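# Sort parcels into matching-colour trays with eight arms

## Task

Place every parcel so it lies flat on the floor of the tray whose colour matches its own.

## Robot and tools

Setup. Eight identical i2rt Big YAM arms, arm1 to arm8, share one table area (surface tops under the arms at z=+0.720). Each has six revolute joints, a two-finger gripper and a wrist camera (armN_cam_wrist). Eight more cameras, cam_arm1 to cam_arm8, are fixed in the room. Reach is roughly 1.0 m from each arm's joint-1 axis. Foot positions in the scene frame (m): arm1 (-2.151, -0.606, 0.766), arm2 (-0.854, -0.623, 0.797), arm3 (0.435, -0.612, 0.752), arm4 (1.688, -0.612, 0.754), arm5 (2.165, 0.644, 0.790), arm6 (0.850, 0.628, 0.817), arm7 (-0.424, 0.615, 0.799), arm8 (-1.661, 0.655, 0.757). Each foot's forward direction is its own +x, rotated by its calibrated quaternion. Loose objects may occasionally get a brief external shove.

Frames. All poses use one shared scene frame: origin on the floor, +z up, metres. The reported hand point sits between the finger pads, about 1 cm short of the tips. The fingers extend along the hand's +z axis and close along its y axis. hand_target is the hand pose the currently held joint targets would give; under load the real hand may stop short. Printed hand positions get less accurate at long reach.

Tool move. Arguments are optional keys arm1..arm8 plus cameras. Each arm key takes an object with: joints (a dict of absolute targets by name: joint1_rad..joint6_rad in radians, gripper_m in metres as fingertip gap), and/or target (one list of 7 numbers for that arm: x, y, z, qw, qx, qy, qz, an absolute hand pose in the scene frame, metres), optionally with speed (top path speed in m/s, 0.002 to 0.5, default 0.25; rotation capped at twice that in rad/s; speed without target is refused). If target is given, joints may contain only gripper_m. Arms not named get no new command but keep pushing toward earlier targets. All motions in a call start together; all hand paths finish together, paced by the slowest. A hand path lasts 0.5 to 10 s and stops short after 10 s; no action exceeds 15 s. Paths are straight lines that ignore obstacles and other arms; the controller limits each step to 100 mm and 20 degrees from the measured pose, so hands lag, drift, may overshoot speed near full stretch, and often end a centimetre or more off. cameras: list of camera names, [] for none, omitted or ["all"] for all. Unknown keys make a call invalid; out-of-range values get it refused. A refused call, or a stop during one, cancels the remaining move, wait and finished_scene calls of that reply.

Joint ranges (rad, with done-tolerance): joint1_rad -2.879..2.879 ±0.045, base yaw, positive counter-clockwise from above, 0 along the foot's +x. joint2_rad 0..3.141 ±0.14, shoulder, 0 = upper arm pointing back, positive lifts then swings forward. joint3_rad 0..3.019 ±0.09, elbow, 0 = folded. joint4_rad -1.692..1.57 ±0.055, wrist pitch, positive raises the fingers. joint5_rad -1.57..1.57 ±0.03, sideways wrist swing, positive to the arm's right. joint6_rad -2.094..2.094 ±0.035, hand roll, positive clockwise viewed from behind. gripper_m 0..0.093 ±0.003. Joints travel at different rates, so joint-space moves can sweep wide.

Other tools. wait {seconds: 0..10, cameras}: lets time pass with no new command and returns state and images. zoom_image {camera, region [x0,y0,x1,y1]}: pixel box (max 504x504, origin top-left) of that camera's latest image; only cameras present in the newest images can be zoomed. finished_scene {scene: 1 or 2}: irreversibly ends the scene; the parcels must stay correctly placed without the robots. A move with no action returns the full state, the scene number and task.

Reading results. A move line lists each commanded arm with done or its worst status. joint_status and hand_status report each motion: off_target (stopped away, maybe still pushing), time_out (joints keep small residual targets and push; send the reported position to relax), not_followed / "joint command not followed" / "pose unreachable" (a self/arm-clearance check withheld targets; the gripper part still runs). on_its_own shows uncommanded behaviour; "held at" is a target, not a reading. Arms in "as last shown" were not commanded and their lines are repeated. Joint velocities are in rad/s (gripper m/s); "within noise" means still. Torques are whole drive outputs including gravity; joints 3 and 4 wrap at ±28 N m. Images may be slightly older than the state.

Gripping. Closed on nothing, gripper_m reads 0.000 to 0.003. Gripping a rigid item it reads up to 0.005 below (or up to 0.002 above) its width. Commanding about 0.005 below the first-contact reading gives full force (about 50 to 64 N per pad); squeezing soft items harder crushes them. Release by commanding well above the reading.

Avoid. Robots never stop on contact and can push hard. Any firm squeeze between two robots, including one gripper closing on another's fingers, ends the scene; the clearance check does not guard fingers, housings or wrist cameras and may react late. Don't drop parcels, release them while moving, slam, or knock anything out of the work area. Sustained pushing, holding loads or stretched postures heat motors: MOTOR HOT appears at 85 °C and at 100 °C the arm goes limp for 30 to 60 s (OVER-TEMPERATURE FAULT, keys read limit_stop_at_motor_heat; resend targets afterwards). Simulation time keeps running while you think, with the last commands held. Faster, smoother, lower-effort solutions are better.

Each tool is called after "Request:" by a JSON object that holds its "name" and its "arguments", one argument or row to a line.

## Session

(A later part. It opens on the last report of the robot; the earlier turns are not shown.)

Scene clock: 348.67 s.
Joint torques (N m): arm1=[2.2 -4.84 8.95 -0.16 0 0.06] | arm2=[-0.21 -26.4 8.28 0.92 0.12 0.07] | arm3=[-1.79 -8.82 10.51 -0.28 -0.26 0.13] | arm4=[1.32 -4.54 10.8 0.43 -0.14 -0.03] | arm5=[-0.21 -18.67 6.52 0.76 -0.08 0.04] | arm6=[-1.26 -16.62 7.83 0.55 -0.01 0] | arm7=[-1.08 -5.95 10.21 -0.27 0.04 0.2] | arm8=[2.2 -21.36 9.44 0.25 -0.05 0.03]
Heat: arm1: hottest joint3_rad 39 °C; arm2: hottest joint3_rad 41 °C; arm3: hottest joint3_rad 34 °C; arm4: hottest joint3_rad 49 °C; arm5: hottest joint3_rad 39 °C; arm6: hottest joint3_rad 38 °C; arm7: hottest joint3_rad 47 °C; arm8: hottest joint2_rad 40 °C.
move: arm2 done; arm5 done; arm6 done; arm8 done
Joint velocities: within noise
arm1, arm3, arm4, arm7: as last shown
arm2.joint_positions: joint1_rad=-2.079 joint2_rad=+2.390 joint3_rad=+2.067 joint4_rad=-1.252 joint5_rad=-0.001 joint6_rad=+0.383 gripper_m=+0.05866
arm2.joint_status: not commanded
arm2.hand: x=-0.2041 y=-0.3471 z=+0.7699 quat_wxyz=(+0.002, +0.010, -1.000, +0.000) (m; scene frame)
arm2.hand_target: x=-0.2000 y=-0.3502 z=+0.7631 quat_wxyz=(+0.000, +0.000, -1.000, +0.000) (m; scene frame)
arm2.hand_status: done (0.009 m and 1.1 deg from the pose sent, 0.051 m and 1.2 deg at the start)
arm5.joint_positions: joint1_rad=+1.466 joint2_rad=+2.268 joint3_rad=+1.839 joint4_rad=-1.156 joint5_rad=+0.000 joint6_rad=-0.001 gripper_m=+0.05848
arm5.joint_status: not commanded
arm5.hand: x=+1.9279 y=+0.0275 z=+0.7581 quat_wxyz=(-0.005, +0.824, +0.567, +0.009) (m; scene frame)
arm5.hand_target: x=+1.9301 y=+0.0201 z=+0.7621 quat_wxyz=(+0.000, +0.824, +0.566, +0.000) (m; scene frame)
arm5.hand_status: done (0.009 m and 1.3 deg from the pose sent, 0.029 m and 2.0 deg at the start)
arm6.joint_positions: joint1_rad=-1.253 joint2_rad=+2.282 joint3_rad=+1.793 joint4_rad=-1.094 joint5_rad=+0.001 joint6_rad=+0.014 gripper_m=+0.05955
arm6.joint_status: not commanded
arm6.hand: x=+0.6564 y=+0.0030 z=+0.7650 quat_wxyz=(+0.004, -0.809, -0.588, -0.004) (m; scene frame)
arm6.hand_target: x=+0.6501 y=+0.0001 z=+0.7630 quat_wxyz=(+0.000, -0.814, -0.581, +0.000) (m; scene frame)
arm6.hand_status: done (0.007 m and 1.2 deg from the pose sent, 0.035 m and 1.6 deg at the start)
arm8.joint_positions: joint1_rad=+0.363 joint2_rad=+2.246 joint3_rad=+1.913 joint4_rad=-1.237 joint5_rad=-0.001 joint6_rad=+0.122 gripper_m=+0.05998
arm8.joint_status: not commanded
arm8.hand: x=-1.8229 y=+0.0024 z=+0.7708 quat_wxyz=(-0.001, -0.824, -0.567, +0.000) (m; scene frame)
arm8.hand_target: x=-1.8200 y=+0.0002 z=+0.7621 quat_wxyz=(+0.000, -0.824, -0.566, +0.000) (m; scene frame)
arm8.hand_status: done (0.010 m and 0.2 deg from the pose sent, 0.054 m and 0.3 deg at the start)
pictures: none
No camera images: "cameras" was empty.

Request:
{"name": "move", "arguments": {
  "arm2": {"target":[-0.20,-0.35,0.755,0,0,1,0],"speed":0.1},
  "arm5": {"target":[1.93,0.02,0.758,0,0.824,0.566,0],"speed":0.1},
  "arm6": {"target":[0.65,0.0,0.757,0,0.814,0.581,0],"speed":0.1},
  "arm8": {"target":[-1.82,0.0,0.757,0,0.824,0.566,0],"speed":0.1},
  "cameras": []
}}

Request:
{"name": "move", "arguments": {
  "arm2": {"joints":{"gripper_m":0.093}},
  "arm5": {"joints":{"gripper_m":0.093}},
  "arm6": {"joints":{"gripper_m":0.093}},
  "arm8": {"joints":{"gripper_m":0.093}},
  "cameras": []
}}

Request:
{"name": "move", "arguments": {
  "arm2": {"target":[-0.205,-0.35,0.93,0,0,1,0],"speed":0.2},
  "arm5": {"target":[1.93,0.02,0.93,0,0.824,0.566,0],"speed":0.2},
  "arm6": {"target":[0.652,0.0,0.93,0,0.814,0.581,0],"speed":0.2},
  "arm8": {"target":[-1.822,0.0,0.93,0,0.824,0.566,0],"speed":0.2},
  "cameras": ["arm2_cam_wrist","arm5_cam_wrist","arm8_cam_wrist"]
}}

Request:
{"name": "move", "arguments": {
  "arm2": {"joints":{"joint2_rad":1.1,"joint3_rad":1.0,"joint4_rad":-1.47,"joint5_rad":0,"joint6_rad":0}},
  "arm5": {"joints":{"joint2_rad":1.1,"joint3_rad":1.0,"joint4_rad":-1.47,"joint5_rad":0,"joint6_rad":0}},
  "arm6": {"joints":{"joint2_rad":1.1,"joint3_rad":1.0,"joint4_rad":-1.47,"joint5_rad":0,"joint6_rad":0}},
  "arm8": {"joints":{"joint2_rad":1.1,"joint3_rad":1.0,"joint4_rad":-1.47,"joint5_rad":0,"joint6_rad":0}},
  "cameras": ["cam_arm1","cam_arm2","cam_arm3","cam_arm4"]
}}

Scene clock: 371.63 s.
Joint torques (N m): arm1=[2.02 -3.96 8.98 -0.12 -0.01 0.09] | arm2=[-0.21 -25.88 7.8 0.95 0.13 0.07] | arm3=[-1.73 -8.94 10.5 -0.29 -0.26 0.13] | arm4=[1.32 -4.6 10.8 0.43 -0.14 -0.03] | arm5=[0.03 -18.78 6.32 0.62 -0.09 0] | arm6=[-1.26 -16.15 7.58 0.58 -0.01 0] | arm7=[-1.08 -5.83 10.24 -0.24 0.04 0.19] | arm8=[2.43 -21.25 9.02 0.25 -0.04 0.03]
Heat: arm1: hottest joint3_rad 39 °C; arm2: hottest joint2_rad 39 °C; arm3: hottest joint3_rad 34 °C; arm4: hottest joint3_rad 49 °C; arm5: hottest joint2_rad 40 °C; arm6: hottest joint2_rad 37 °C; arm7: hottest joint3_rad 47 °C; arm8: hottest joint3_rad 39 °C.
move: arm2 off_target; arm5 done; arm6 done; arm8 off_target
Joint velocities: within noise
arm1, arm3, arm4, arm7: as last shown
arm2.joint_positions: joint1_rad=-2.079 joint2_rad=+2.390 joint3_rad=+2.067 joint4_rad=-1.237 joint5_rad=-0.001 joint6_rad=+0.383 gripper_m=+0.05866
arm2.joint_status: not commanded
arm2.hand: x=-0.2007 y=-0.3457 z=+0.7699 quat_wxyz=(-0.005, +0.010, -1.000, -0.003) (m; scene frame)
arm2.hand_target: x=-0.2002 y=-0.3502 z=+0.7553 quat_wxyz=(+0.000, +0.000, -1.000, +0.000) (m; scene frame)
arm2.hand_status: off_target (0.016 m and 1.3 deg from the pose sent, 0.016 m and 1.1 deg at the start)
arm5.joint_positions: joint1_rad=+1.466 joint2_rad=+2.268 joint3_rad=+1.839 joint4_rad=-1.149 joint5_rad=+0.000 joint6_rad=-0.001 gripper_m=+0.05848
arm5.joint_status: not commanded
arm5.hand: x=+1.9273 y=+0.0259 z=+0.7580 quat_wxyz=(-0.004, +0.824, +0.567, +0.007) (m; scene frame)
arm5.hand_target: x=+1.9301 y=+0.0201 z=+0.7581 quat_wxyz=(+0.000, +0.824, +0.566, +0.000) (m; scene frame)
arm5.hand_status: done (0.007 m and 0.9 deg from the pose sent, 0.008 m and 1.3 deg at the start)
arm6.joint_positions: joint1_rad=-1.253 joint2_rad=+2.282 joint3_rad=+1.793 joint4_rad=-1.083 joint5_rad=+0.001 joint6_rad=+0.014 gripper_m=+0.05955
arm6.joint_status: not commanded
arm6.hand: x=+0.6556 y=+0.0005 z=+0.7650 quat_wxyz=(+0.001, -0.809, -0.588, +0.000) (m; scene frame)
arm6.hand_target: x=+0.6501 y=+0.0001 z=+0.7571 quat_wxyz=(+0.000, -0.814, -0.581, +0.000) (m; scene frame)
arm6.hand_status: done (0.010 m and 1.0 deg from the pose sent, 0.011 m and 1.2 deg at the start)
arm8.joint_positions: joint1_rad=+0.363 joint2_rad=+2.246 joint3_rad=+1.913 joint4_rad=-1.227 joint5_rad=-0.001 joint6_rad=+0.122 gripper_m=+0.05998
arm8.joint_status: not commanded
arm8.hand: x=-1.8235 y=+0.0001 z=+0.7708 quat_wxyz=(-0.004, -0.824, -0.567, +0.004) (m; scene frame)
arm8.hand_target: x=-1.8200 y=+0.0003 z=+0.7572 quat_wxyz=(+0.000, -0.824, -0.566, +0.000) (m; scene frame)
arm8.hand_status: off_target (0.014 m and 0.7 deg from the pose sent, 0.014 m and 0.2 deg at the start)
pictures: none
No camera images: "cameras" was empty.

Scene clock: 372.27 s.
Joint torques (N m): arm1=[2.02 -4.42 8.92 -0.14 0 0.08] | arm2=[-0.21 -25.88 7.8 0.94 0.12 0.07] | arm3=[-1.85 -8.88 10.52 -0.29 -0.25 0.13] | arm4=[1.26 -4.54 10.8 0.44 -0.14 -0.03] | arm5=[-0.03 -19.25 6.28 0.84 -0.08 0.06] | arm6=[-1.2 -16.09 7.57 0.58 -0.01 -0.01] | arm7=[-1.14 -5.77 10.19 -0.25 0.04 0.21] | arm8=[2.43 -20.95 9.01 0.36 -0.04 0.03]
Heat: arm1: hottest joint3_rad 39 °C; arm2: hottest joint2_rad 39 °C; arm3: hottest joint3_rad 34 °C; arm4: hottest joint3_rad 49 °C; arm5: hottest joint2_rad 40 °C; arm6: hottest joint2_rad 37 °C; arm7: hottest joint3_rad 47 °C; arm8: hottest joint3_rad 39 °C.
move: arm2 done; arm5 done; arm6 done; arm8 done
Joint velocities: within noise
arm1, arm3, arm4, arm7: as last shown
arm2.joint_positions: joint1_rad=-2.079 joint2_rad=+2.390 joint3_rad=+2.067 joint4_rad=-1.237 joint5_rad=-0.001 joint6_rad=+0.383 gripper_m=+0.09282
arm2.joint_status: all done
arm2.hand: x=-0.2007 y=-0.3457 z=+0.7699 quat_wxyz=(-0.005, +0.009, -1.000, -0.003) (m; scene frame)
arm2.hand_target: x=-0.2002 y=-0.3502 z=+0.7553 quat_wxyz=(+0.000, +0.000, -1.000, +0.000) (m; scene frame)
arm2.hand_status: not commanded
arm5.joint_positions: joint1_rad=+1.466 joint2_rad=+2.268 joint3_rad=+1.839 joint4_rad=-1.149 joint5_rad=+0.000 joint6_rad=-0.001 gripper_m=+0.09278
arm5.joint_status: all done
arm5.hand: x=+1.9273 y=+0.0259 z=+0.7580 quat_wxyz=(-0.004, +0.824, +0.567, +0.007) (m; scene frame)
arm5.hand_target: x=+1.9301 y=+0.0201 z=+0.7581 quat_wxyz=(+0.000, +0.824, +0.566, +0.000) (m; scene frame)
arm5.hand_status: not commanded
arm6.joint_positions: joint1_rad=-1.253 joint2_rad=+2.282 joint3_rad=+1.793 joint4_rad=-1.083 joint5_rad=+0.001 joint6_rad=+0.014 gripper_m=+0.09279
arm6.joint_status: all done
arm6.hand: x=+0.6556 y=+0.0005 z=+0.7650 quat_wxyz=(+0.001, -0.809, -0.588, +0.000) (m; scene frame)
arm6.hand_target: x=+0.6501 y=+0.0001 z=+0.7571 quat_wxyz=(+0.000, -0.814, -0.581, +0.000) (m; scene frame)
arm6.hand_status: not commanded
arm8.joint_positions: joint1_rad=+0.363 joint2_rad=+2.246 joint3_rad=+1.913 joint4_rad=-1.227 joint5_rad=-0.001 joint6_rad=+0.123 gripper_m=+0.09283
arm8.joint_status: all done
arm8.hand: x=-1.8235 y=+0.0001 z=+0.7708 quat_wxyz=(-0.004, -0.824, -0.567, +0.004) (m; scene frame)
arm8.hand_target: x=-1.8200 y=+0.0004 z=+0.7572 quat_wxyz=(+0.000, -0.824, -0.566, +0.000) (m; scene frame)
arm8.hand_status: not commanded
pictures: none
No camera images: "cameras" was empty.

Scene clock: 374.03 s.
Joint torques (N m): arm1=[1.85 -4.31 8.83 -0.12 0.01 0.06] | arm2=[0.09 -25.47 12.14 0.1 0.12 0.08] | arm3=[-1.9 -8.94 10.5 -0.27 -0.26 0.13] | arm4=[1.32 -4.6 10.8 0.44 -0.14 -0.03] | arm5=[-0.38 -18.02 10.24 -0.31 -0.08 0.02] | arm6=[-1.08 -17.73 12.33 -0.23 -0.02 0] | arm7=[-1.2 -5.83 10.22 -0.27 0.04 0.2] | arm8=[2.2 -20.78 14.67 -0.64 -0.04 0]
Heat: arm1: hottest joint3_rad 39 °C; arm2: hottest joint2_rad 39 °C; arm3: hottest joint3_rad 34 °C; arm4: hottest joint3_rad 49 °C; arm5: hottest joint3_rad 40 °C; arm6: hottest joint2_rad 37 °C; arm7: hottest joint3_rad 47 °C; arm8: hottest joint3_rad 40 °C.
move: arm2 off_target; arm5 off_target; arm6 off_target; arm8 off_target
Joint velocities: within noise
arm1, arm3, arm4, arm7: as last shown
arm2.joint_positions: joint1_rad=-2.079 joint2_rad=+2.269 joint3_rad=+2.255 joint4_rad=-1.577 joint5_rad=-0.001 joint6_rad=+0.385 gripper_m=+0.09292
arm2.joint_status: not commanded
arm2.hand: x=-0.2151 y=-0.3520 z=+0.9232 quat_wxyz=(+0.010, +0.008, -1.000, +0.003) (m; scene frame)
arm2.hand_target: x=-0.2054 y=-0.3503 z=+0.9301 quat_wxyz=(-0.001, +0.000, -1.000, +0.000) (m; scene frame)
arm2.hand_status: off_target (0.012 m and 1.5 deg from the pose sent, 0.160 m and 1.3 deg at the start)
arm5.joint_positions: joint1_rad=+1.466 joint2_rad=+2.134 joint3_rad=+2.022 joint4_rad=-1.489 joint5_rad=+0.000 joint6_rad=-0.001 gripper_m=+0.09288
arm5.joint_status: not commanded
arm5.hand: x=+1.9299 y=+0.0333 z=+0.9114 quat_wxyz=(-0.010, +0.824, +0.567, +0.016) (m; scene frame)
arm5.hand_target: x=+1.9303 y=+0.0208 z=+0.9303 quat_wxyz=(+0.001, +0.824, +0.566, +0.000) (m; scene frame)
arm5.hand_status: off_target (0.023 m and 2.2 deg from the pose sent, 0.172 m and 0.9 deg at the start)
arm6.joint_positions: joint1_rad=-1.253 joint2_rad=+2.143 joint3_rad=+1.925 joint4_rad=-1.411 joint5_rad=+0.001 joint6_rad=+0.016 gripper_m=+0.09289
arm6.joint_status: not commanded
arm6.hand: x=+0.6600 y=+0.0146 z=+0.9011 quat_wxyz=(+0.018, -0.809, -0.587, -0.023) (m; scene frame)
arm6.hand_target: x=+0.6525 y=+0.0014 z=+0.9302 quat_wxyz=(+0.000, -0.814, -0.581, +0.000) (m; scene frame)
arm6.hand_status: off_target (0.033 m and 3.4 deg from the pose sent, 0.165 m and 1.0 deg at the start)
arm8.joint_positions: joint1_rad=+0.363 joint2_rad=+2.160 joint3_rad=+2.157 joint4_rad=-1.597 joint5_rad=-0.001 joint6_rad=+0.123 gripper_m=+0.09293
arm8.joint_status: not commanded
arm8.hand: x=-1.8208 y=+0.0112 z=+0.9192 quat_wxyz=(+0.009, -0.824, -0.567, -0.010) (m; scene frame)
arm8.hand_target: x=-1.8219 y=+0.0007 z=+0.9300 quat_wxyz=(+0.000, -0.824, -0.566, +0.000) (m; scene frame)
arm8.hand_status: off_target (0.016 m and 1.6 deg from the pose sent, 0.159 m and 0.7 deg at the start)
pictures: arm2_cam_wrist, arm5_cam_wrist, arm8_cam_wrist
camera_calibration:
arm2_cam_wrist: T_world_to_cam=[[0.0112694, -0.999772, 0.0181149, -0.367323], [-0.800586, 0.00183306, 0.599215, -0.720377], [-0.599112, -0.0212553, -0.800383, 0.723127], [0, 0, 0, 1]] pos_world=[-0.13935, -0.350549, 1.01709]
arm5_cam_wrist: T_world_to_cam=[[-0.930073, 0.367351, 0.00424536, 1.77995], [0.295871, 0.742147, 0.601396, -1.13616], [0.217773, 0.560598, -0.79894, 0.413372], [0, 0, 0, 1]] pos_world=[1.90162, -0.0424007, 1.00599]
arm8_cam_wrist: T_world_to_cam=[[-0.93193, 0.36255, -0.00798054, -1.69263], [0.281969, 0.738285, 0.612722, -0.0537768], [0.228034, 0.568764, -0.790258, 1.25572], [0, 0, 0, 1]] pos_world=[-1.84859, -0.0608407, 1.01178]

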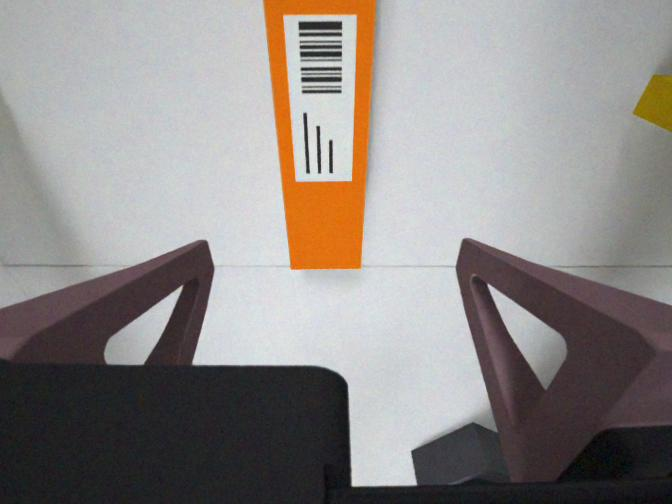

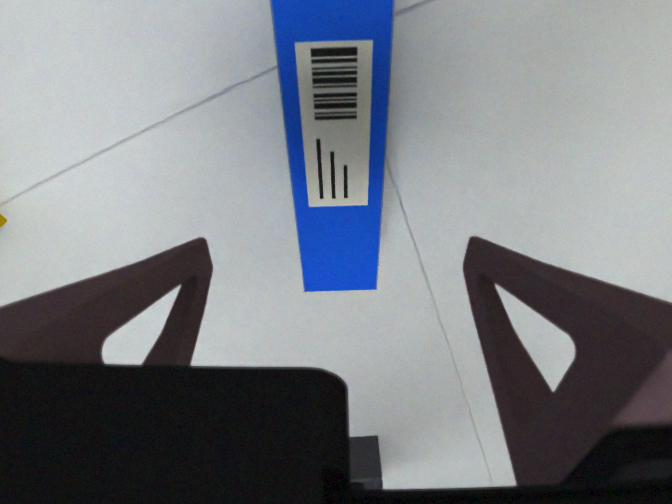

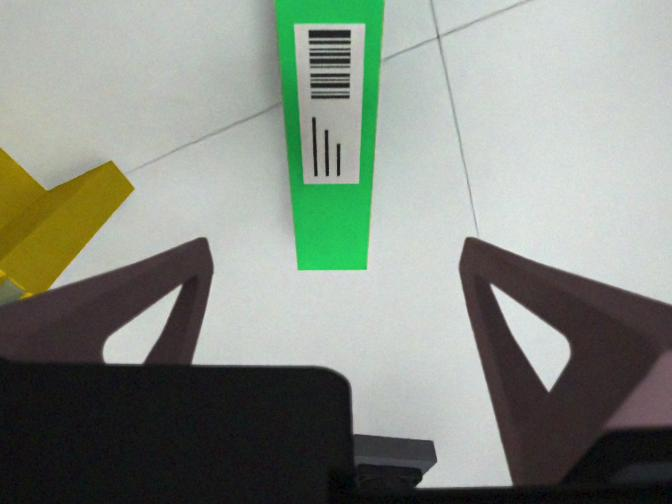

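Scene clock: 376.00 s.
Joint torques (N m): arm1=[1.9 -4.72 8.91 -0.18 0 0.07] | arm2=[0.03 -8.06 8.2 0.69 0.04 -0.19] | arm3=[-1.79 -8.94 10.52 -0.27 -0.26 0.13] | arm4=[1.32 -4.54 10.8 0.44 -0.14 -0.03] | arm5=[0.21 -4.95 6.91 0.47 -0.12 -0.05] | arm6=[-1.03 -5.6 8.42 0.01 -0.01 -0.17] | arm7=[-1.14 -5.83 10.17 -0.25 0.06 0.21] | arm8=[1.96 -6.65 9.5 0.06 -0.05 -0.1]
Heat: arm1: hottest joint3_rad 39 °C; arm2: hottest joint2_rad 39 °C; arm3: hottest joint3_rad 34 °C; arm4: hottest joint3_rad 49 °C; arm5: hottest joint3_rad 40 °C; arm6: hottest joint2_rad 37 °C; arm7: hottest joint3_rad 47 °C; arm8: hottest joint3_rad 40 °C.
move: arm2 done; arm5 done; arm6 done; arm8 done
Joint velocities: within noise
arm1: as last shown
arm2.joint_positions: joint1_rad=-2.079 joint2_rad=+1.107 joint3_rad=+1.002 joint4_rad=-1.475 joint5_rad=-0.001 joint6_rad=+0.014 gripper_m=+0.09292
arm2.joint_status: all done
arm2.hand: x=-0.5864 y=-0.5098 z=+1.0112 quat_wxyz=(+0.005, +0.193, -0.981, +0.000) (m; scene frame)
arm2.hand_target: x=-0.5859 y=-0.5106 z=+1.0123 quat_wxyz=(+0.000, +0.198, -0.980, -0.001) (m; scene frame)
arm2.hand_status: not commanded
arm3.joint_positions: joint1_rad=+0.235 joint2_rad=+1.113 joint3_rad=+0.984 joint4_rad=-1.459 joint5_rad=+0.004 joint6_rad=-0.016 gripper_m=+0.09396
arm3.joint_status: not commanded
arm3.hand: x=+0.1650 y=-0.5055 z=+0.9558 quat_wxyz=(-0.004, +0.984, -0.179, +0.011) (m; scene frame)
arm3.hand_target: x=+0.1655 y=-0.5019 z=+0.9656 quat_wxyz=(-0.003, +0.981, -0.194, +0.002) (m; scene frame)
arm3.hand_status: not commanded
arm4.joint_positions: joint1_rad=+0.239 joint2_rad=+1.095 joint3_rad=+0.992 joint4_rad=-1.475 joint5_rad=+0.002 joint6_rad=+0.008 gripper_m=+0.09397
arm4.joint_status: not commanded
arm4.hand: x=+1.7972 y=-0.3433 z=+0.9632 quat_wxyz=(+0.010, +0.558, -0.830, +0.003) (m; scene frame)
arm4.hand_target: x=+1.7946 y=-0.3380 z=+0.9646 quat_wxyz=(+0.007, +0.567, -0.824, +0.000) (m; scene frame)
arm4.hand_status: not commanded
arm5.joint_positions: joint1_rad=+1.466 joint2_rad=+1.110 joint3_rad=+0.995 joint4_rad=-1.477 joint5_rad=+0.000 joint6_rad=-0.001 gripper_m=+0.09288
arm5.joint_status: all done
arm5.hand: x=+2.0602 y=+0.3734 z=+0.9987 quat_wxyz=(-0.007, +0.824, +0.567, +0.012) (m; scene frame)
arm5.hand_target: x=+2.0615 y=+0.3707 z=+1.0030 quat_wxyz=(-0.001, +0.822, +0.570, +0.003) (m; scene frame)
arm5.hand_status: not commanded
arm6.joint_positions: joint1_rad=-1.253 joint2_rad=+1.119 joint3_rad=+0.998 joint4_rad=-1.466 joint5_rad=+0.001 joint6_rad=+0.009 gripper_m=+0.09289
arm6.joint_status: all done
arm6.hand: x=+0.7633 y=+0.3488 z=+1.0261 quat_wxyz=(+0.005, -0.807, -0.590, -0.006) (m; scene frame)
arm6.hand_target: x=+0.7626 y=+0.3511 z=+1.0320 quat_wxyz=(+0.000, -0.806, -0.591, +0.000) (m; scene frame)
arm6.hand_status: not commanded
arm7.joint_positions: joint1_rad=-1.187 joint2_rad=+1.100 joint3_rad=+0.999 joint4_rad=-1.459 joint5_rad=-0.002 joint6_rad=-0.009 gripper_m=+0.09397
arm7.joint_status: not commanded
arm7.hand: x=-0.4978 y=+0.3306 z=+1.0129 quat_wxyz=(-0.003, -0.789, -0.615, +0.003) (m; scene frame)
arm7.hand_target: x=-0.5002 y=+0.3336 z=+1.0133 quat_wxyz=(+0.001, -0.794, -0.608, +0.000) (m; scene frame)
arm7.hand_status: not commanded
arm8.joint_positions: joint1_rad=+0.363 joint2_rad=+1.111 joint3_rad=+1.004 joint4_rad=-1.476 joint5_rad=-0.001 joint6_rad=+0.008 gripper_m=+0.09293
arm8.joint_status: all done
arm8.hand: x=-1.7313 y=+0.3728 z=+0.9711 quat_wxyz=(+0.003, -0.790, -0.613, -0.005) (m; scene frame)
arm8.hand_target: x=-1.7307 y=+0.3731 z=+0.9726 quat_wxyz=(-0.001, -0.787, -0.617, +0.001) (m; scene frame)
arm8.hand_status: not commanded
pictures: cam_arm1, cam_arm2, cam_arm3, cam_arm4

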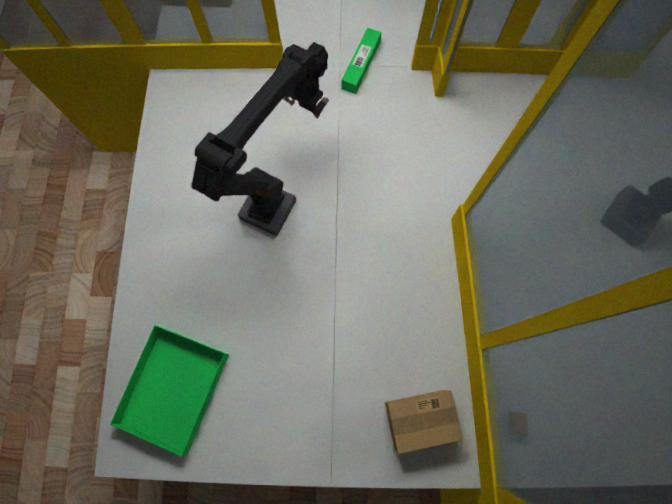

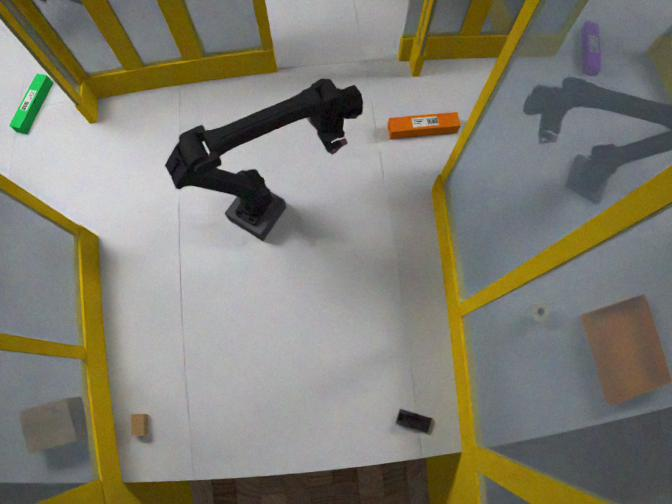

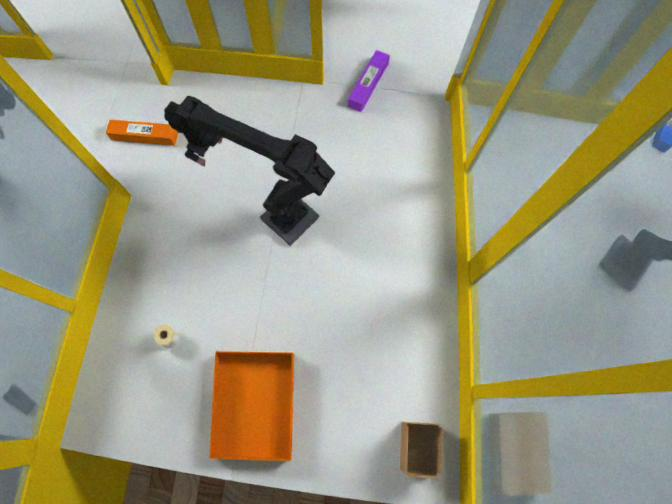

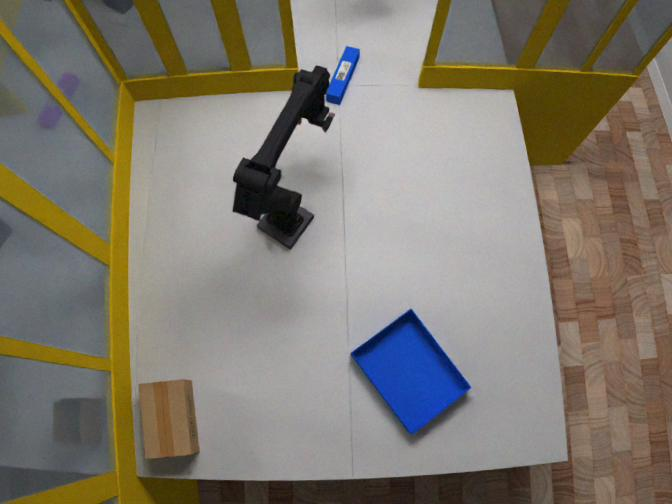

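Request:
{"name": "move", "arguments": {
  "arm1": {"target":[-1.822,0.005,0.92,0,0.566,-0.824,0],"speed":0.25},
  "arm3": {"target":[-0.203,-0.348,0.92,0,1,0,0],"speed":0.25},
  "arm4": {"target":[1.929,0.025,0.92,0,0.566,-0.824,0],"speed":0.25},
  "cameras": ["arm1_cam_wrist","arm3_cam_wrist","arm4_cam_wrist"]
}}

Scene clock: 387.23 s.
Joint torques (N m): arm1=[2.08 -19.43 12.6 -0.2 -0.03 -0.06] | arm2=[0.03 -8.06 8.2 0.68 0.04 -0.19] | arm3=[-2.02 -22.65 14.26 -0.31 -0.3 -0.22] | arm4=[1.44 -16.32 14.76 -0.21 0.02 0.05] | arm5=[-0.03 -4.89 6.94 0.47 -0.11 -0.04] | arm6=[-1.08 -5.6 8.44 -0.01 -0.01 -0.18] | arm7=[-1.08 -5.89 10.19 -0.25 0.05 0.22] | arm8=[2.14 -6.71 9.48 0.09 -0.06 -0.11]
Heat: arm1: hottest joint3_rad 39 °C; arm2: hottest joint3_rad 38 °C; arm3: hottest joint3_rad 34 °C; arm4: hottest joint3_rad 50 °C; arm5: hottest joint3_rad 39 °C; arm6: hottest joint3_rad 38 °C; arm7: hottest joint3_rad 47 °C; arm8: hottest joint3_rad 40 °C.
move: arm1 off_target; arm3 off_target; arm4 off_target
Joint velocities: within noise
arm1.joint_positions: joint1_rad=+1.485 joint2_rad=+2.207 joint3_rad=+2.231 joint4_rad=-1.597 joint5_rad=-0.005 joint6_rad=-0.122 gripper_m=+0.09397
arm1.joint_status: not commanded
arm1.hand: x=-1.8191 y=-0.0086 z=+0.9191 quat_wxyz=(+0.004, +0.558, -0.830, +0.004) (m; scene frame)
arm1.hand_target: x=-1.8224 y=+0.0045 z=+0.9200 quat_wxyz=(-0.001, +0.566, -0.824, +0.000) (m; scene frame)
arm1.hand_status: off_target (0.014 m and 1.3 deg from the pose sent, 0.405 m and 8.0 deg at the start)
arm2, arm5, arm6, arm7, arm8: as last shown
arm2.joint_positions: joint1_rad=-2.079 joint2_rad=+1.107 joint3_rad=+1.002 joint4_rad=-1.475 joint5_rad=-0.001 joint6_rad=+0.013 gripper_m=+0.09292
arm3.joint_positions: joint1_rad=+0.231 joint2_rad=+2.212 joint3_rad=+2.242 joint4_rad=-1.626 joint5_rad=-0.003 joint6_rad=-0.378 gripper_m=+0.09396
arm3.joint_status: not commanded
arm3.hand: x=-0.1957 y=-0.3615 z=+0.9085 quat_wxyz=(+0.003, +1.000, -0.001, +0.014) (m; scene frame)
arm3.hand_target: x=-0.2020 y=-0.3483 z=+0.9200 quat_wxyz=(-0.001, +1.000, +0.000, -0.001) (m; scene frame)
arm3.hand_status: off_target (0.019 m and 1.7 deg from the pose sent, 0.402 m and 20.7 deg at the start)
arm4.joint_positions: joint1_rad=+0.247 joint2_rad=+2.140 joint3_rad=+2.164 joint4_rad=-1.590 joint5_rad=+0.005 joint6_rad=+0.008 gripper_m=+0.09397
arm4.joint_status: not commanded
arm4.hand: x=+1.9331 y=+0.0102 z=+0.9209 quat_wxyz=(+0.004, +0.561, -0.828, +0.002) (m; scene frame)
arm4.hand_target: x=+1.9287 y=+0.0243 z=+0.9198 quat_wxyz=(-0.001, +0.566, -0.824, +0.000) (m; scene frame)
arm4.hand_status: off_target (0.015 m and 0.9 deg from the pose sent, 0.394 m and 1.7 deg at the start)
pictures: arm1_cam_wrist, arm3_cam_wrist, arm4_cam_wrist
camera_calibration:
arm1_cam_wrist: T_world_to_cam=[[0.9199, -0.392145, -0.0025715, 1.67353], [-0.317266, -0.748069, 0.582869, -1.11455], [-0.230493, -0.535365, -0.812562, 0.449561], [0, 0, 0, 1]] pos_world=[-1.78947, 0.0631906, 1.01923]
arm3_cam_wrist: T_world_to_cam=[[0.00581593, 0.999977, 0.00340476, 0.35843], [0.796325, -0.00669083, 0.604833, -0.390245], [0.604842, -0.000806366, -0.796345, 0.965584], [0, 0, 0, 1]] pos_world=[-0.275348, -0.360254, 1.00375]
arm4_cam_wrist: T_world_to_cam=[[0.933673, -0.357999, 0.00956396, -1.8126], [-0.294787, -0.753099, 0.588169, 0.0405847], [-0.203361, -0.551977, -0.808682, 1.26829], [0, 0, 0, 1]] pos_world=[1.96226, 0.0817197, 1.01911]

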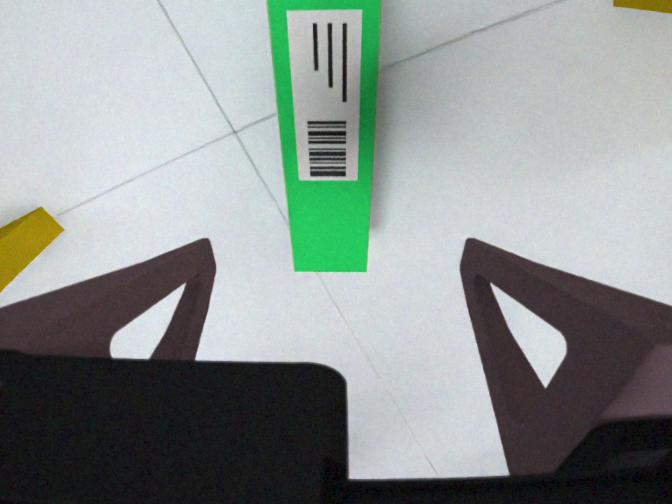

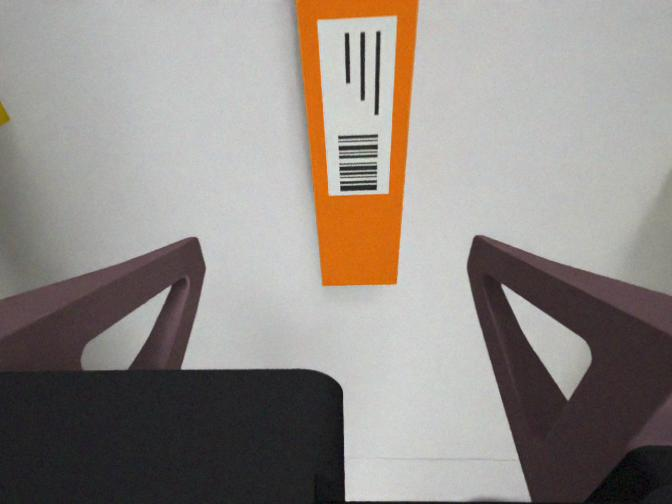

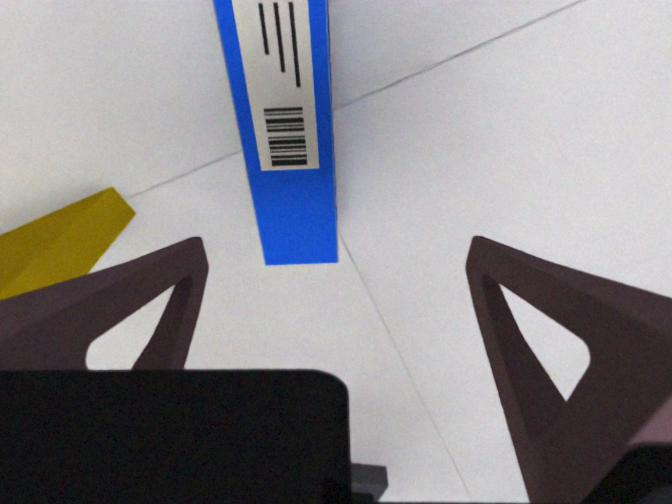

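Request:
{"name": "move", "arguments": {
  "arm1": {"target":[-1.815,0.027,0.85,0,0.566,-0.824,0],"speed":0.2},
  "arm3": {"target":[-0.217,-0.335,0.85,0,1,0,0],"speed":0.2},
  "arm4": {"target":[1.914,0.053,0.85,0,0.566,-0.824,0],"speed":0.2},
  "cameras": ["arm1_cam_wrist","arm3_cam_wrist","arm4_cam_wrist"]
}}

Scene clock: 411.97 s.
Joint torques (N m): arm1=[1.85 -21.83 11.92 0.43 -0.04 -0.01] | arm2=[0.03 -8 8.2 0.69 0.04 -0.19] | arm3=[-1.96 -25.82 10.25 0.58 -0.29 -0.21] | arm4=[1.03 -18.73 12.59 0.58 -0.01 0.12] | arm5=[-0.03 -4.72 6.9 0.46 -0.11 -0.05] | arm6=[-0.97 -5.6 8.43 -0.02 -0.01 -0.18] | arm7=[-1.14 -5.89 10.15 -0.23 0.04 0.21] | arm8=[2.2 -6.42 9.47 0.06 -0.07 -0.1]
Heat: arm1: hottest joint3_rad 43 °C; arm2: hottest joint3_rad 38 °C; arm3: hottest joint3_rad 39 °C; arm4: hottest joint3_rad 54 °C; arm5: hottest joint3_rad 39 °C; arm6: hottest joint3_rad 38 °C; arm7: hottest joint3_rad 47 °C; arm8: hottest joint3_rad 39 °C.
move: arm1 off_target; arm3 off_target; arm4 off_target
Joint velocities: within noise
arm1.joint_positions: joint1_rad=+1.493 joint2_rad=+2.320 joint3_rad=+2.231 joint4_rad=-1.514 joint5_rad=-0.005 joint6_rad=-0.122 gripper_m=+0.09397
arm1.joint_status: not commanded
arm1.hand: x=-1.8142 y=+0.0102 z=+0.8427 quat_wxyz=(+0.017, +0.561, -0.828, +0.010) (m; scene frame)
arm1.hand_target: x=-1.8155 y=+0.0264 z=+0.8501 quat_wxyz=(+0.000, +0.566, -0.824, +0.000) (m; scene frame)
arm1.hand_status: off_target (0.018 m and 2.4 deg from the pose sent, 0.078 m and 1.3 deg at the start)
arm2, arm5, arm6, arm7, arm8: as last shown
arm3.joint_positions: joint1_rad=+0.221 joint2_rad=+2.304 joint3_rad=+2.243 joint4_rad=-1.529 joint5_rad=-0.003 joint6_rad=-0.387 gripper_m=+0.09396
arm3.joint_status: not commanded
arm3.hand: x=-0.2148 y=-0.3457 z=+0.8471 quat_wxyz=(+0.002, +1.000, -0.001, +0.011) (m; scene frame)
arm3.hand_target: x=-0.2167 y=-0.3350 z=+0.8501 quat_wxyz=(+0.000, +1.000, +0.000, +0.000) (m; scene frame)
arm3.hand_status: off_target (0.011 m and 1.3 deg from the pose sent, 0.068 m and 1.7 deg at the start)
arm4.joint_positions: joint1_rad=+0.288 joint2_rad=+2.240 joint3_rad=+2.164 joint4_rad=-1.495 joint5_rad=+0.006 joint6_rad=+0.034 gripper_m=+0.09397
arm4.joint_status: not commanded
arm4.hand: x=+1.9150 y=+0.0422 z=+0.8549 quat_wxyz=(+0.006, +0.567, -0.824, +0.003) (m; scene frame)
arm4.hand_target: x=+1.9138 y=+0.0527 z=+0.8502 quat_wxyz=(+0.000, +0.566, -0.824, +0.000) (m; scene frame)
arm4.hand_status: off_target (0.012 m and 0.8 deg from the pose sent, 0.085 m and 0.9 deg at the start)
arm8.joint_positions: joint1_rad=+0.363 joint2_rad=+1.111 joint3_rad=+1.004 joint4_rad=-1.476 joint5_rad=-0.001 joint6_rad=+0.007 gripper_m=+0.09293
pictures: arm1_cam_wrist, arm3_cam_wrist, arm4_cam_wrist
camera_calibration:
arm1_cam_wrist: T_world_to_cam=[[0.922679, -0.385521, -0.0060815, 1.68399], [-0.303173, -0.735158, 0.606324, -1.04872], [-0.238222, -0.557599, -0.795194, 0.370234], [0, 0, 0, 1]] pos_world=[-1.78353, 0.0846758, 0.940516]
arm3_cam_wrist: T_world_to_cam=[[0.00739222, 0.999959, 0.0052919, 0.341721], [0.800084, -0.00908896, 0.599819, -0.333569], [0.599842, -0.000200027, -0.800118, 0.93059], [0, 0, 0, 1]] pos_world=[-0.29385, -0.344552, 0.942855]
arm4_cam_wrist: T_world_to_cam=[[0.939054, -0.34361, 0.010502, -1.79531], [-0.2827, -0.75449, 0.592305, 0.0716082], [-0.195598, -0.559175, -0.805645, 1.21178], [0, 0, 0, 1]] pos_world=[1.94316, 0.114738, 0.952703]

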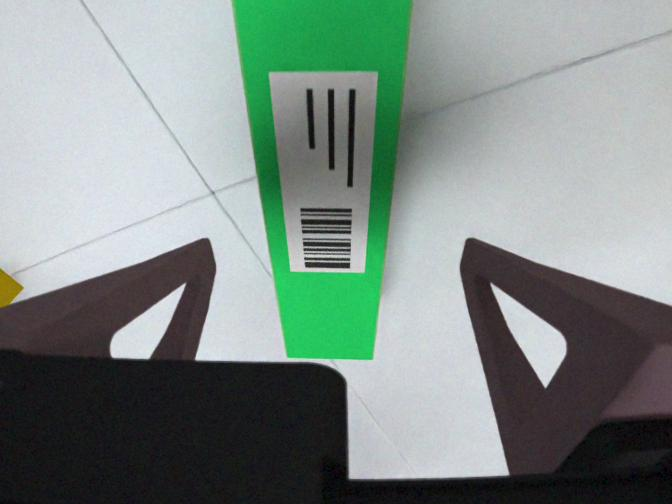

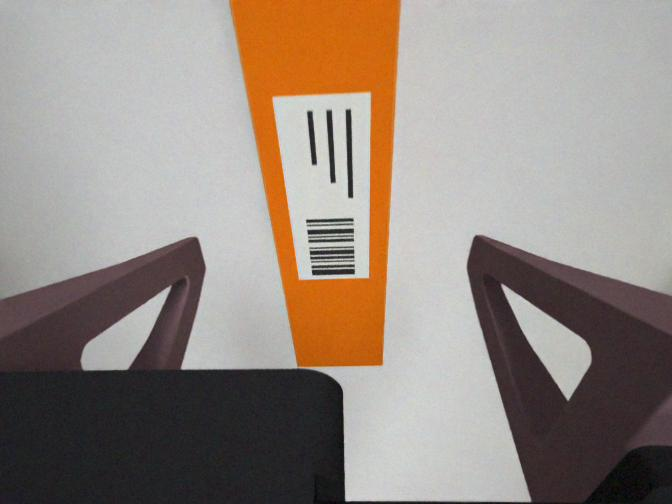

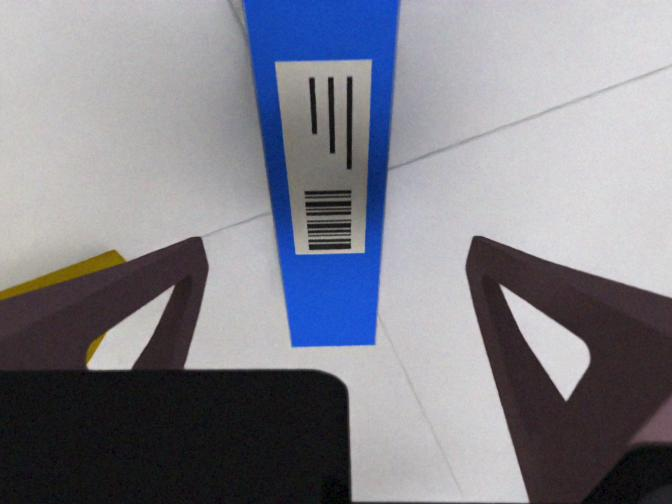

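Request:
{"name": "move", "arguments": {
  "arm1": {"target":[-1.818,0.024,0.80,0,0.566,-0.824,0],"speed":0.15},
  "arm3": {"target":[-0.212,-0.339,0.80,0,1,0,0],"speed":0.15},
  "arm4": {"target":[1.914,0.054,0.80,0,0.566,-0.824,0],"speed":0.15},
  "cameras": []
}}

Request:
{"name": "move", "arguments": {
  "arm1": {"target":[-1.818,0.022,0.76,0,0.566,-0.824,0],"speed":0.1},
  "arm3": {"target":[-0.212,-0.340,0.76,0,1,0,0],"speed":0.1},
  "arm4": {"target":[1.914,0.053,0.755,0,0.566,-0.824,0],"speed":0.1},
  "cameras": ["arm1_cam_wrist","arm3_cam_wrist","arm4_cam_wrist"]
}}

Scene clock: 431.33 s.
Joint torques (N m): arm1=[2.14 -20.78 8.09 0.72 -0.01 0] | arm2=[-0.03 -8.06 8.2 0.68 0.04 -0.2] | arm3=[-1.55 -25.29 9.02 0.5 -0.3 -0.19] | arm4=[0.79 -18.32 9.95 0.79 -0.01 0.11] | arm5=[-0.03 -5.01 7.08 0.54 -0.12 -0.04] | arm6=[-1.03 -5.6 8.44 -0.01 -0.01 -0.18] | arm7=[-1.2 -5.89 10.24 -0.29 0.04 0.21] | arm8=[1.85 -6.48 9.52 0.1 -0.06 -0.09]
Heat: arm1: hottest joint3_rad 44 °C; arm2: hottest joint3_rad 37 °C; arm3: hottest joint3_rad 38 °C; arm4: hottest joint3_rad 54 °C; arm5: hottest joint3_rad 39 °C; arm6: hottest joint3_rad 38 °C; arm7: hottest joint3_rad 47 °C; arm8: hottest joint3_rad 39 °C.
move: arm1 off_target; arm3 done; arm4 off_target
Joint velocities: within noise
arm1.joint_positions: joint1_rad=+1.493 joint2_rad=+2.323 joint3_rad=+2.169 joint4_rad=-1.395 joint5_rad=-0.005 joint6_rad=-0.122 gripper_m=+0.09397
arm1.joint_status: not commanded
arm1.hand: x=-1.8093 y=+0.0198 z=+0.8166 quat_wxyz=(-0.007, +0.561, -0.828, -0.002) (m; scene frame)
arm1.hand_target: x=-1.8182 y=+0.0236 z=+0.8002 quat_wxyz=(+0.000, +0.566, -0.824, +0.000) (m; scene frame)
arm1.hand_status: off_target (0.019 m and 1.1 deg from the pose sent, 0.045 m and 2.4 deg at the start)
arm2, arm5, arm6, arm7, arm8: as last shown
arm3.joint_positions: joint1_rad=+0.221 joint2_rad=+2.304 joint3_rad=+2.121 joint4_rad=-1.399 joint5_rad=-0.003 joint6_rad=-0.388 gripper_m=+0.09396
arm3.joint_status: not commanded
arm3.hand: x=-0.2113 y=-0.3468 z=+0.8010 quat_wxyz=(+0.001, +1.000, -0.001, +0.007) (m; scene frame)
arm3.hand_target: x=-0.2118 y=-0.3390 z=+0.8001 quat_wxyz=(+0.000, +1.000, +0.000, +0.000) (m; scene frame)
arm3.hand_status: done (0.008 m and 0.8 deg from the pose sent, 0.048 m and 1.3 deg at the start)
arm4.joint_positions: joint1_rad=+0.288 joint2_rad=+2.262 joint3_rad=+2.113 joint4_rad=-1.390 joint5_rad=+0.007 joint6_rad=+0.034 gripper_m=+0.09397
arm4.joint_status: not commanded
arm4.hand: x=+1.9181 y=+0.0518 z=+0.8208 quat_wxyz=(-0.007, +0.567, -0.824, -0.006) (m; scene frame)
arm4.hand_target: x=+1.9138 y=+0.0533 z=+0.8002 quat_wxyz=(+0.000, +0.566, -0.824, +0.000) (m; scene frame)
arm4.hand_status: off_target (0.021 m and 1.1 deg from the pose sent, 0.056 m and 0.8 deg at the start)
pictures: none
No camera images: "cameras" was empty.

Scene clock: 432.47 s.
Joint torques (N m): arm1=[1.67 -20.78 7.76 0.81 -0.01 0.03] | arm2=[0.03 -8.06 8.2 0.68 0.04 -0.19] | arm3=[-1.61 -23.94 9.01 0.59 -0.31 -0.16] | arm4=[0.73 -18.49 9.8 0.79 -0.01 0.11] | arm5=[-0.62 -4.95 7.04 0.38 -0.09 -0.05] | arm6=[-1.03 -5.6 8.43 -0.01 -0.01 -0.18] | arm7=[-1.14 -5.89 10.19 -0.27 0.06 0.21] | arm8=[2.08 -6.48 9.54 0.08 -0.07 -0.1]
Heat: arm1: hottest joint3_rad 44 °C; arm2: hottest joint3_rad 37 °C; arm3: hottest joint3_rad 37 °C; arm4: hottest joint3_rad 54 °C; arm5: hottest joint3_rad 39 °C; arm6: hottest joint3_rad 38 °C; arm7: hottest joint3_rad 47 °C; arm8: hottest joint3_rad 39 °C.
move: arm1 off_target; arm3 done; arm4 off_target
Joint velocities: within noise
arm1.joint_positions: joint1_rad=+1.493 joint2_rad=+2.344 joint3_rad=+2.109 joint4_rad=-1.309 joint5_rad=-0.005 joint6_rad=-0.122 gripper_m=+0.09397
arm1.joint_status: not commanded
arm1.hand: x=-1.8093 y=+0.0192 z=+0.7796 quat_wxyz=(-0.009, +0.561, -0.828, -0.003) (m; scene frame)
arm1.hand_target: x=-1.8182 y=+0.0215 z=+0.7604 quat_wxyz=(+0.000, +0.566, -0.824, +0.000) (m; scene frame)
arm1.hand_status: off_target (0.022 m and 1.2 deg from the pose sent, 0.057 m and 1.1 deg at the start)
arm2, arm5, arm6, arm7, arm8: as last shown
arm3.joint_positions: joint1_rad=+0.221 joint2_rad=+2.324 joint3_rad=+2.065 joint4_rad=-1.315 joint5_rad=-0.003 joint6_rad=-0.388 gripper_m=+0.09396
arm3.joint_status: not commanded
arm3.hand: x=-0.2110 y=-0.3466 z=+0.7657 quat_wxyz=(-0.001, +1.000, -0.001, +0.004) (m; scene frame)
arm3.hand_target: x=-0.2118 y=-0.3399 z=+0.7600 quat_wxyz=(+0.000, +1.000, +0.000, +0.000) (m; scene frame)
arm3.hand_status: done (0.009 m and 0.5 deg from the pose sent, 0.042 m and 0.8 deg at the start)
arm4.joint_positions: joint1_rad=+0.288 joint2_rad=+2.295 joint3_rad=+2.052 joint4_rad=-1.296 joint5_rad=+0.007 joint6_rad=+0.034 gripper_m=+0.09397
arm4.joint_status: not commanded
arm4.hand: x=+1.9178 y=+0.0521 z=+0.7755 quat_wxyz=(-0.007, +0.567, -0.824, -0.006) (m; scene frame)
arm4.hand_target: x=+1.9138 y=+0.0525 z=+0.7554 quat_wxyz=(+0.000, +0.566, -0.824, +0.000) (m; scene frame)
arm4.hand_status: off_target (0.021 m and 1.1 deg from the pose sent, 0.066 m and 1.1 deg at the start)
pictures: arm1_cam_wrist, arm3_cam_wrist, arm4_cam_wrist
camera_calibration:
arm1_cam_wrist: T_world_to_cam=[[0.923259, -0.384177, 0.0000799441, 1.67881], [-0.318373, -0.765002, 0.559831, -0.993], [-0.215013, -0.516894, -0.828607, 0.393514], [0, 0, 0, 1]] pos_world=[-1.78151, 0.0887186, 0.881846]
arm3_cam_wrist: T_world_to_cam=[[0.00696738, 0.999918, 0.0107755, 0.33864], [0.80827, -0.011976, 0.58869, -0.278475], [0.58877, 0.0046079, -0.808287, 0.868724], [0, 0, 0, 1]] pos_world=[-0.288755, -0.345951, 0.862465]
arm4_cam_wrist: T_world_to_cam=[[0.938735, -0.34449, 0.0101819, -1.79278], [-0.289372, -0.771805, 0.566198, 0.160903], [-0.187191, -0.534456, -0.824206, 1.15088], [0, 0, 0, 1]] pos_world=[1.94494, 0.121689, 0.875717]

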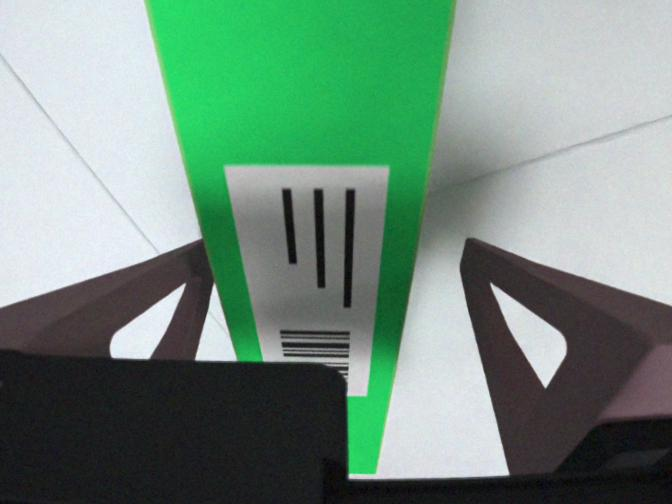

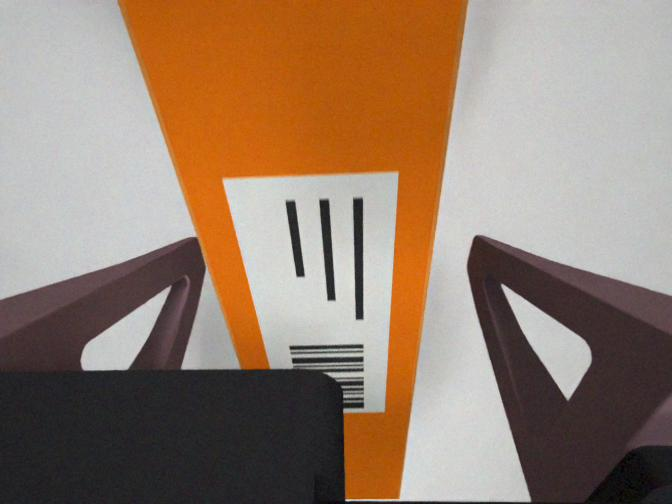

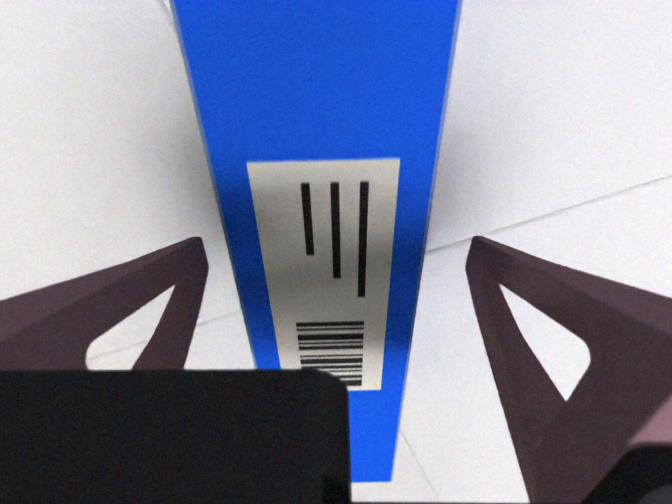

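Request:
{"name": "move", "arguments": {
  "arm1": {"target":[-1.829,0.024,0.745,0,0.566,-0.824,0],"speed":0.08},
  "arm3": {"target":[-0.212,-0.348,0.757,0,1,0,0],"speed":0.08},
  "arm4": {"target":[1.906,0.055,0.742,0,0.566,-0.824,0],"speed":0.08},
  "cameras": ["arm1_cam_wrist","arm3_cam_wrist","arm4_cam_wrist"]
}}

Scene clock: 443.60 s.
Joint torques (N m): arm1=[1.61 -20.48 7.6 0.8 -0.01 0.09] | arm2=[-0.03 -8.06 8.2 0.68 0.04 -0.19] | arm3=[-0.73 -25.23 8.81 0.64 -0.31 -0.06] | arm4=[1.49 -18.02 9.29 0.77 -0.01 0.15] | arm5=[-0.26 -5.42 6.97 0.61 -0.13 -0.03] | arm6=[-1.03 -5.66 8.43 -0.02 -0.01 -0.18] | arm7=[-0.97 -5.6 10.21 -0.24 0.04 0.22] | arm8=[1.96 -6.48 9.44 0.08 -0.05 -0.1]
Heat: arm1: hottest joint3_rad 43 °C; arm2: hottest joint3_rad 37 °C; arm3: hottest joint2_rad 36 °C; arm4: hottest joint3_rad 53 °C; arm5: hottest joint3_rad 39 °C; arm6: hottest joint3_rad 38 °C; arm7: hottest joint3_rad 47 °C; arm8: hottest joint3_rad 39 °C.
move: arm1 off_target; arm3 done; arm4 off_target
Joint velocities: within noise
arm1.joint_positions: joint1_rad=+1.511 joint2_rad=+2.344 joint3_rad=+2.078 joint4_rad=-1.272 joint5_rad=-0.005 joint6_rad=-0.115 gripper_m=+0.09397
arm1.joint_status: not commanded
arm1.hand: x=-1.8208 y=+0.0239 z=+0.7681 quat_wxyz=(-0.012, +0.565, -0.825, -0.005) (m; scene frame)
arm1.hand_target: x=-1.8292 y=+0.0234 z=+0.7455 quat_wxyz=(+0.000, +0.566, -0.824, +0.000) (m; scene frame)
arm1.hand_status: off_target (0.025 m and 1.4 deg from the pose sent, 0.040 m and 1.2 deg at the start)
arm2, arm5, arm6, arm7, arm8: as last shown
arm3.joint_positions: joint1_rad=+0.221 joint2_rad=+2.324 joint3_rad=+2.047 joint4_rad=-1.301 joint5_rad=-0.003 joint6_rad=-0.388 gripper_m=+0.09396
arm3.joint_status: not commanded
arm3.hand: x=-0.2084 y=-0.3476 z=+0.7592 quat_wxyz=(+0.000, +1.000, -0.001, +0.006) (m; scene frame)
arm3.hand_target: x=-0.2119 y=-0.3479 z=+0.7570 quat_wxyz=(+0.000, +1.000, +0.000, +0.000) (m; scene frame)
arm3.hand_status: done (0.004 m and 0.7 deg from the pose sent, 0.009 m and 0.5 deg at the start)
arm4.joint_positions: joint1_rad=+0.291 joint2_rad=+2.299 joint3_rad=+2.040 joint4_rad=-1.269 joint5_rad=+0.007 joint6_rad=+0.044 gripper_m=+0.09397
arm4.joint_status: not commanded
arm4.hand: x=+1.9165 y=+0.0549 z=+0.7686 quat_wxyz=(-0.012, +0.564, -0.826, -0.009) (m; scene frame)
arm4.hand_target: x=+1.9059 y=+0.0540 z=+0.7425 quat_wxyz=(+0.000, +0.566, -0.824, +0.000) (m; scene frame)
arm4.hand_status: off_target (0.029 m and 1.7 deg from the pose sent, 0.036 m and 1.1 deg at the start)
pictures: arm1_cam_wrist, arm3_cam_wrist, arm4_cam_wrist
camera_calibration:
arm1_cam_wrist: T_world_to_cam=[[0.927022, -0.375006, 0.000445005, 1.69768], [-0.312372, -0.771533, 0.554221, -0.97132], [-0.207493, -0.513915, -0.832369, 0.400398], [0, 0, 0, 1]] pos_world=[-1.79412, 0.0930062, 0.870849]
arm3_cam_wrist: T_world_to_cam=[[0.00693922, 0.999931, 0.00943992, 0.340737], [0.806206, -0.0111792, 0.591529, -0.279064], [0.591594, 0.00350578, -0.806229, 0.86068], [0, 0, 0, 1]] pos_world=[-0.286554, -0.346851, 0.855763]
arm4_cam_wrist: T_world_to_cam=[[0.936274, -0.351128, 0.00999627, -1.78535], [-0.296913, -0.775862, 0.55667, 0.188454], [-0.187707, -0.524164, -0.830673, 1.15181], [0, 0, 0, 1]] pos_world=[1.94373, 0.123067, 0.869721]

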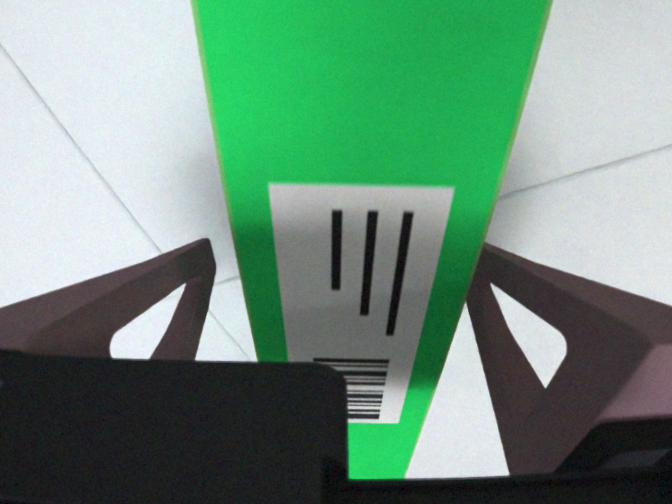

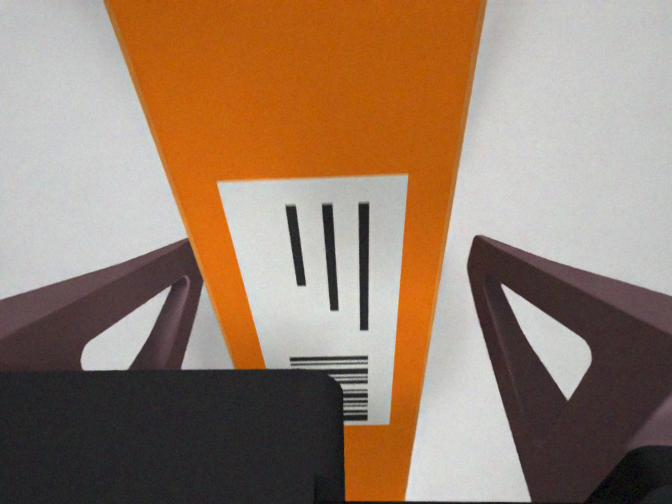

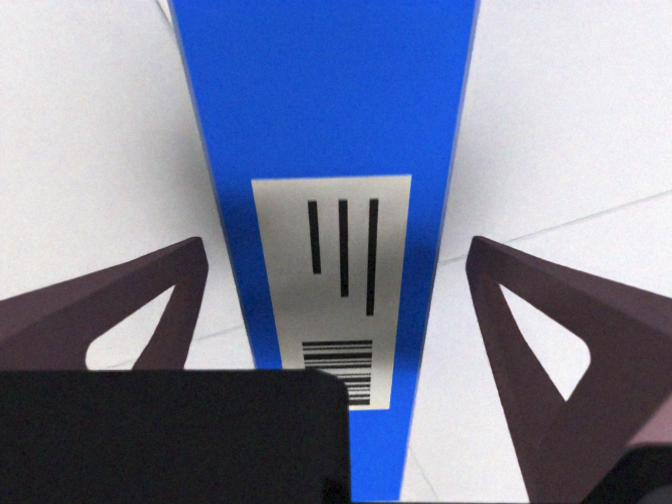

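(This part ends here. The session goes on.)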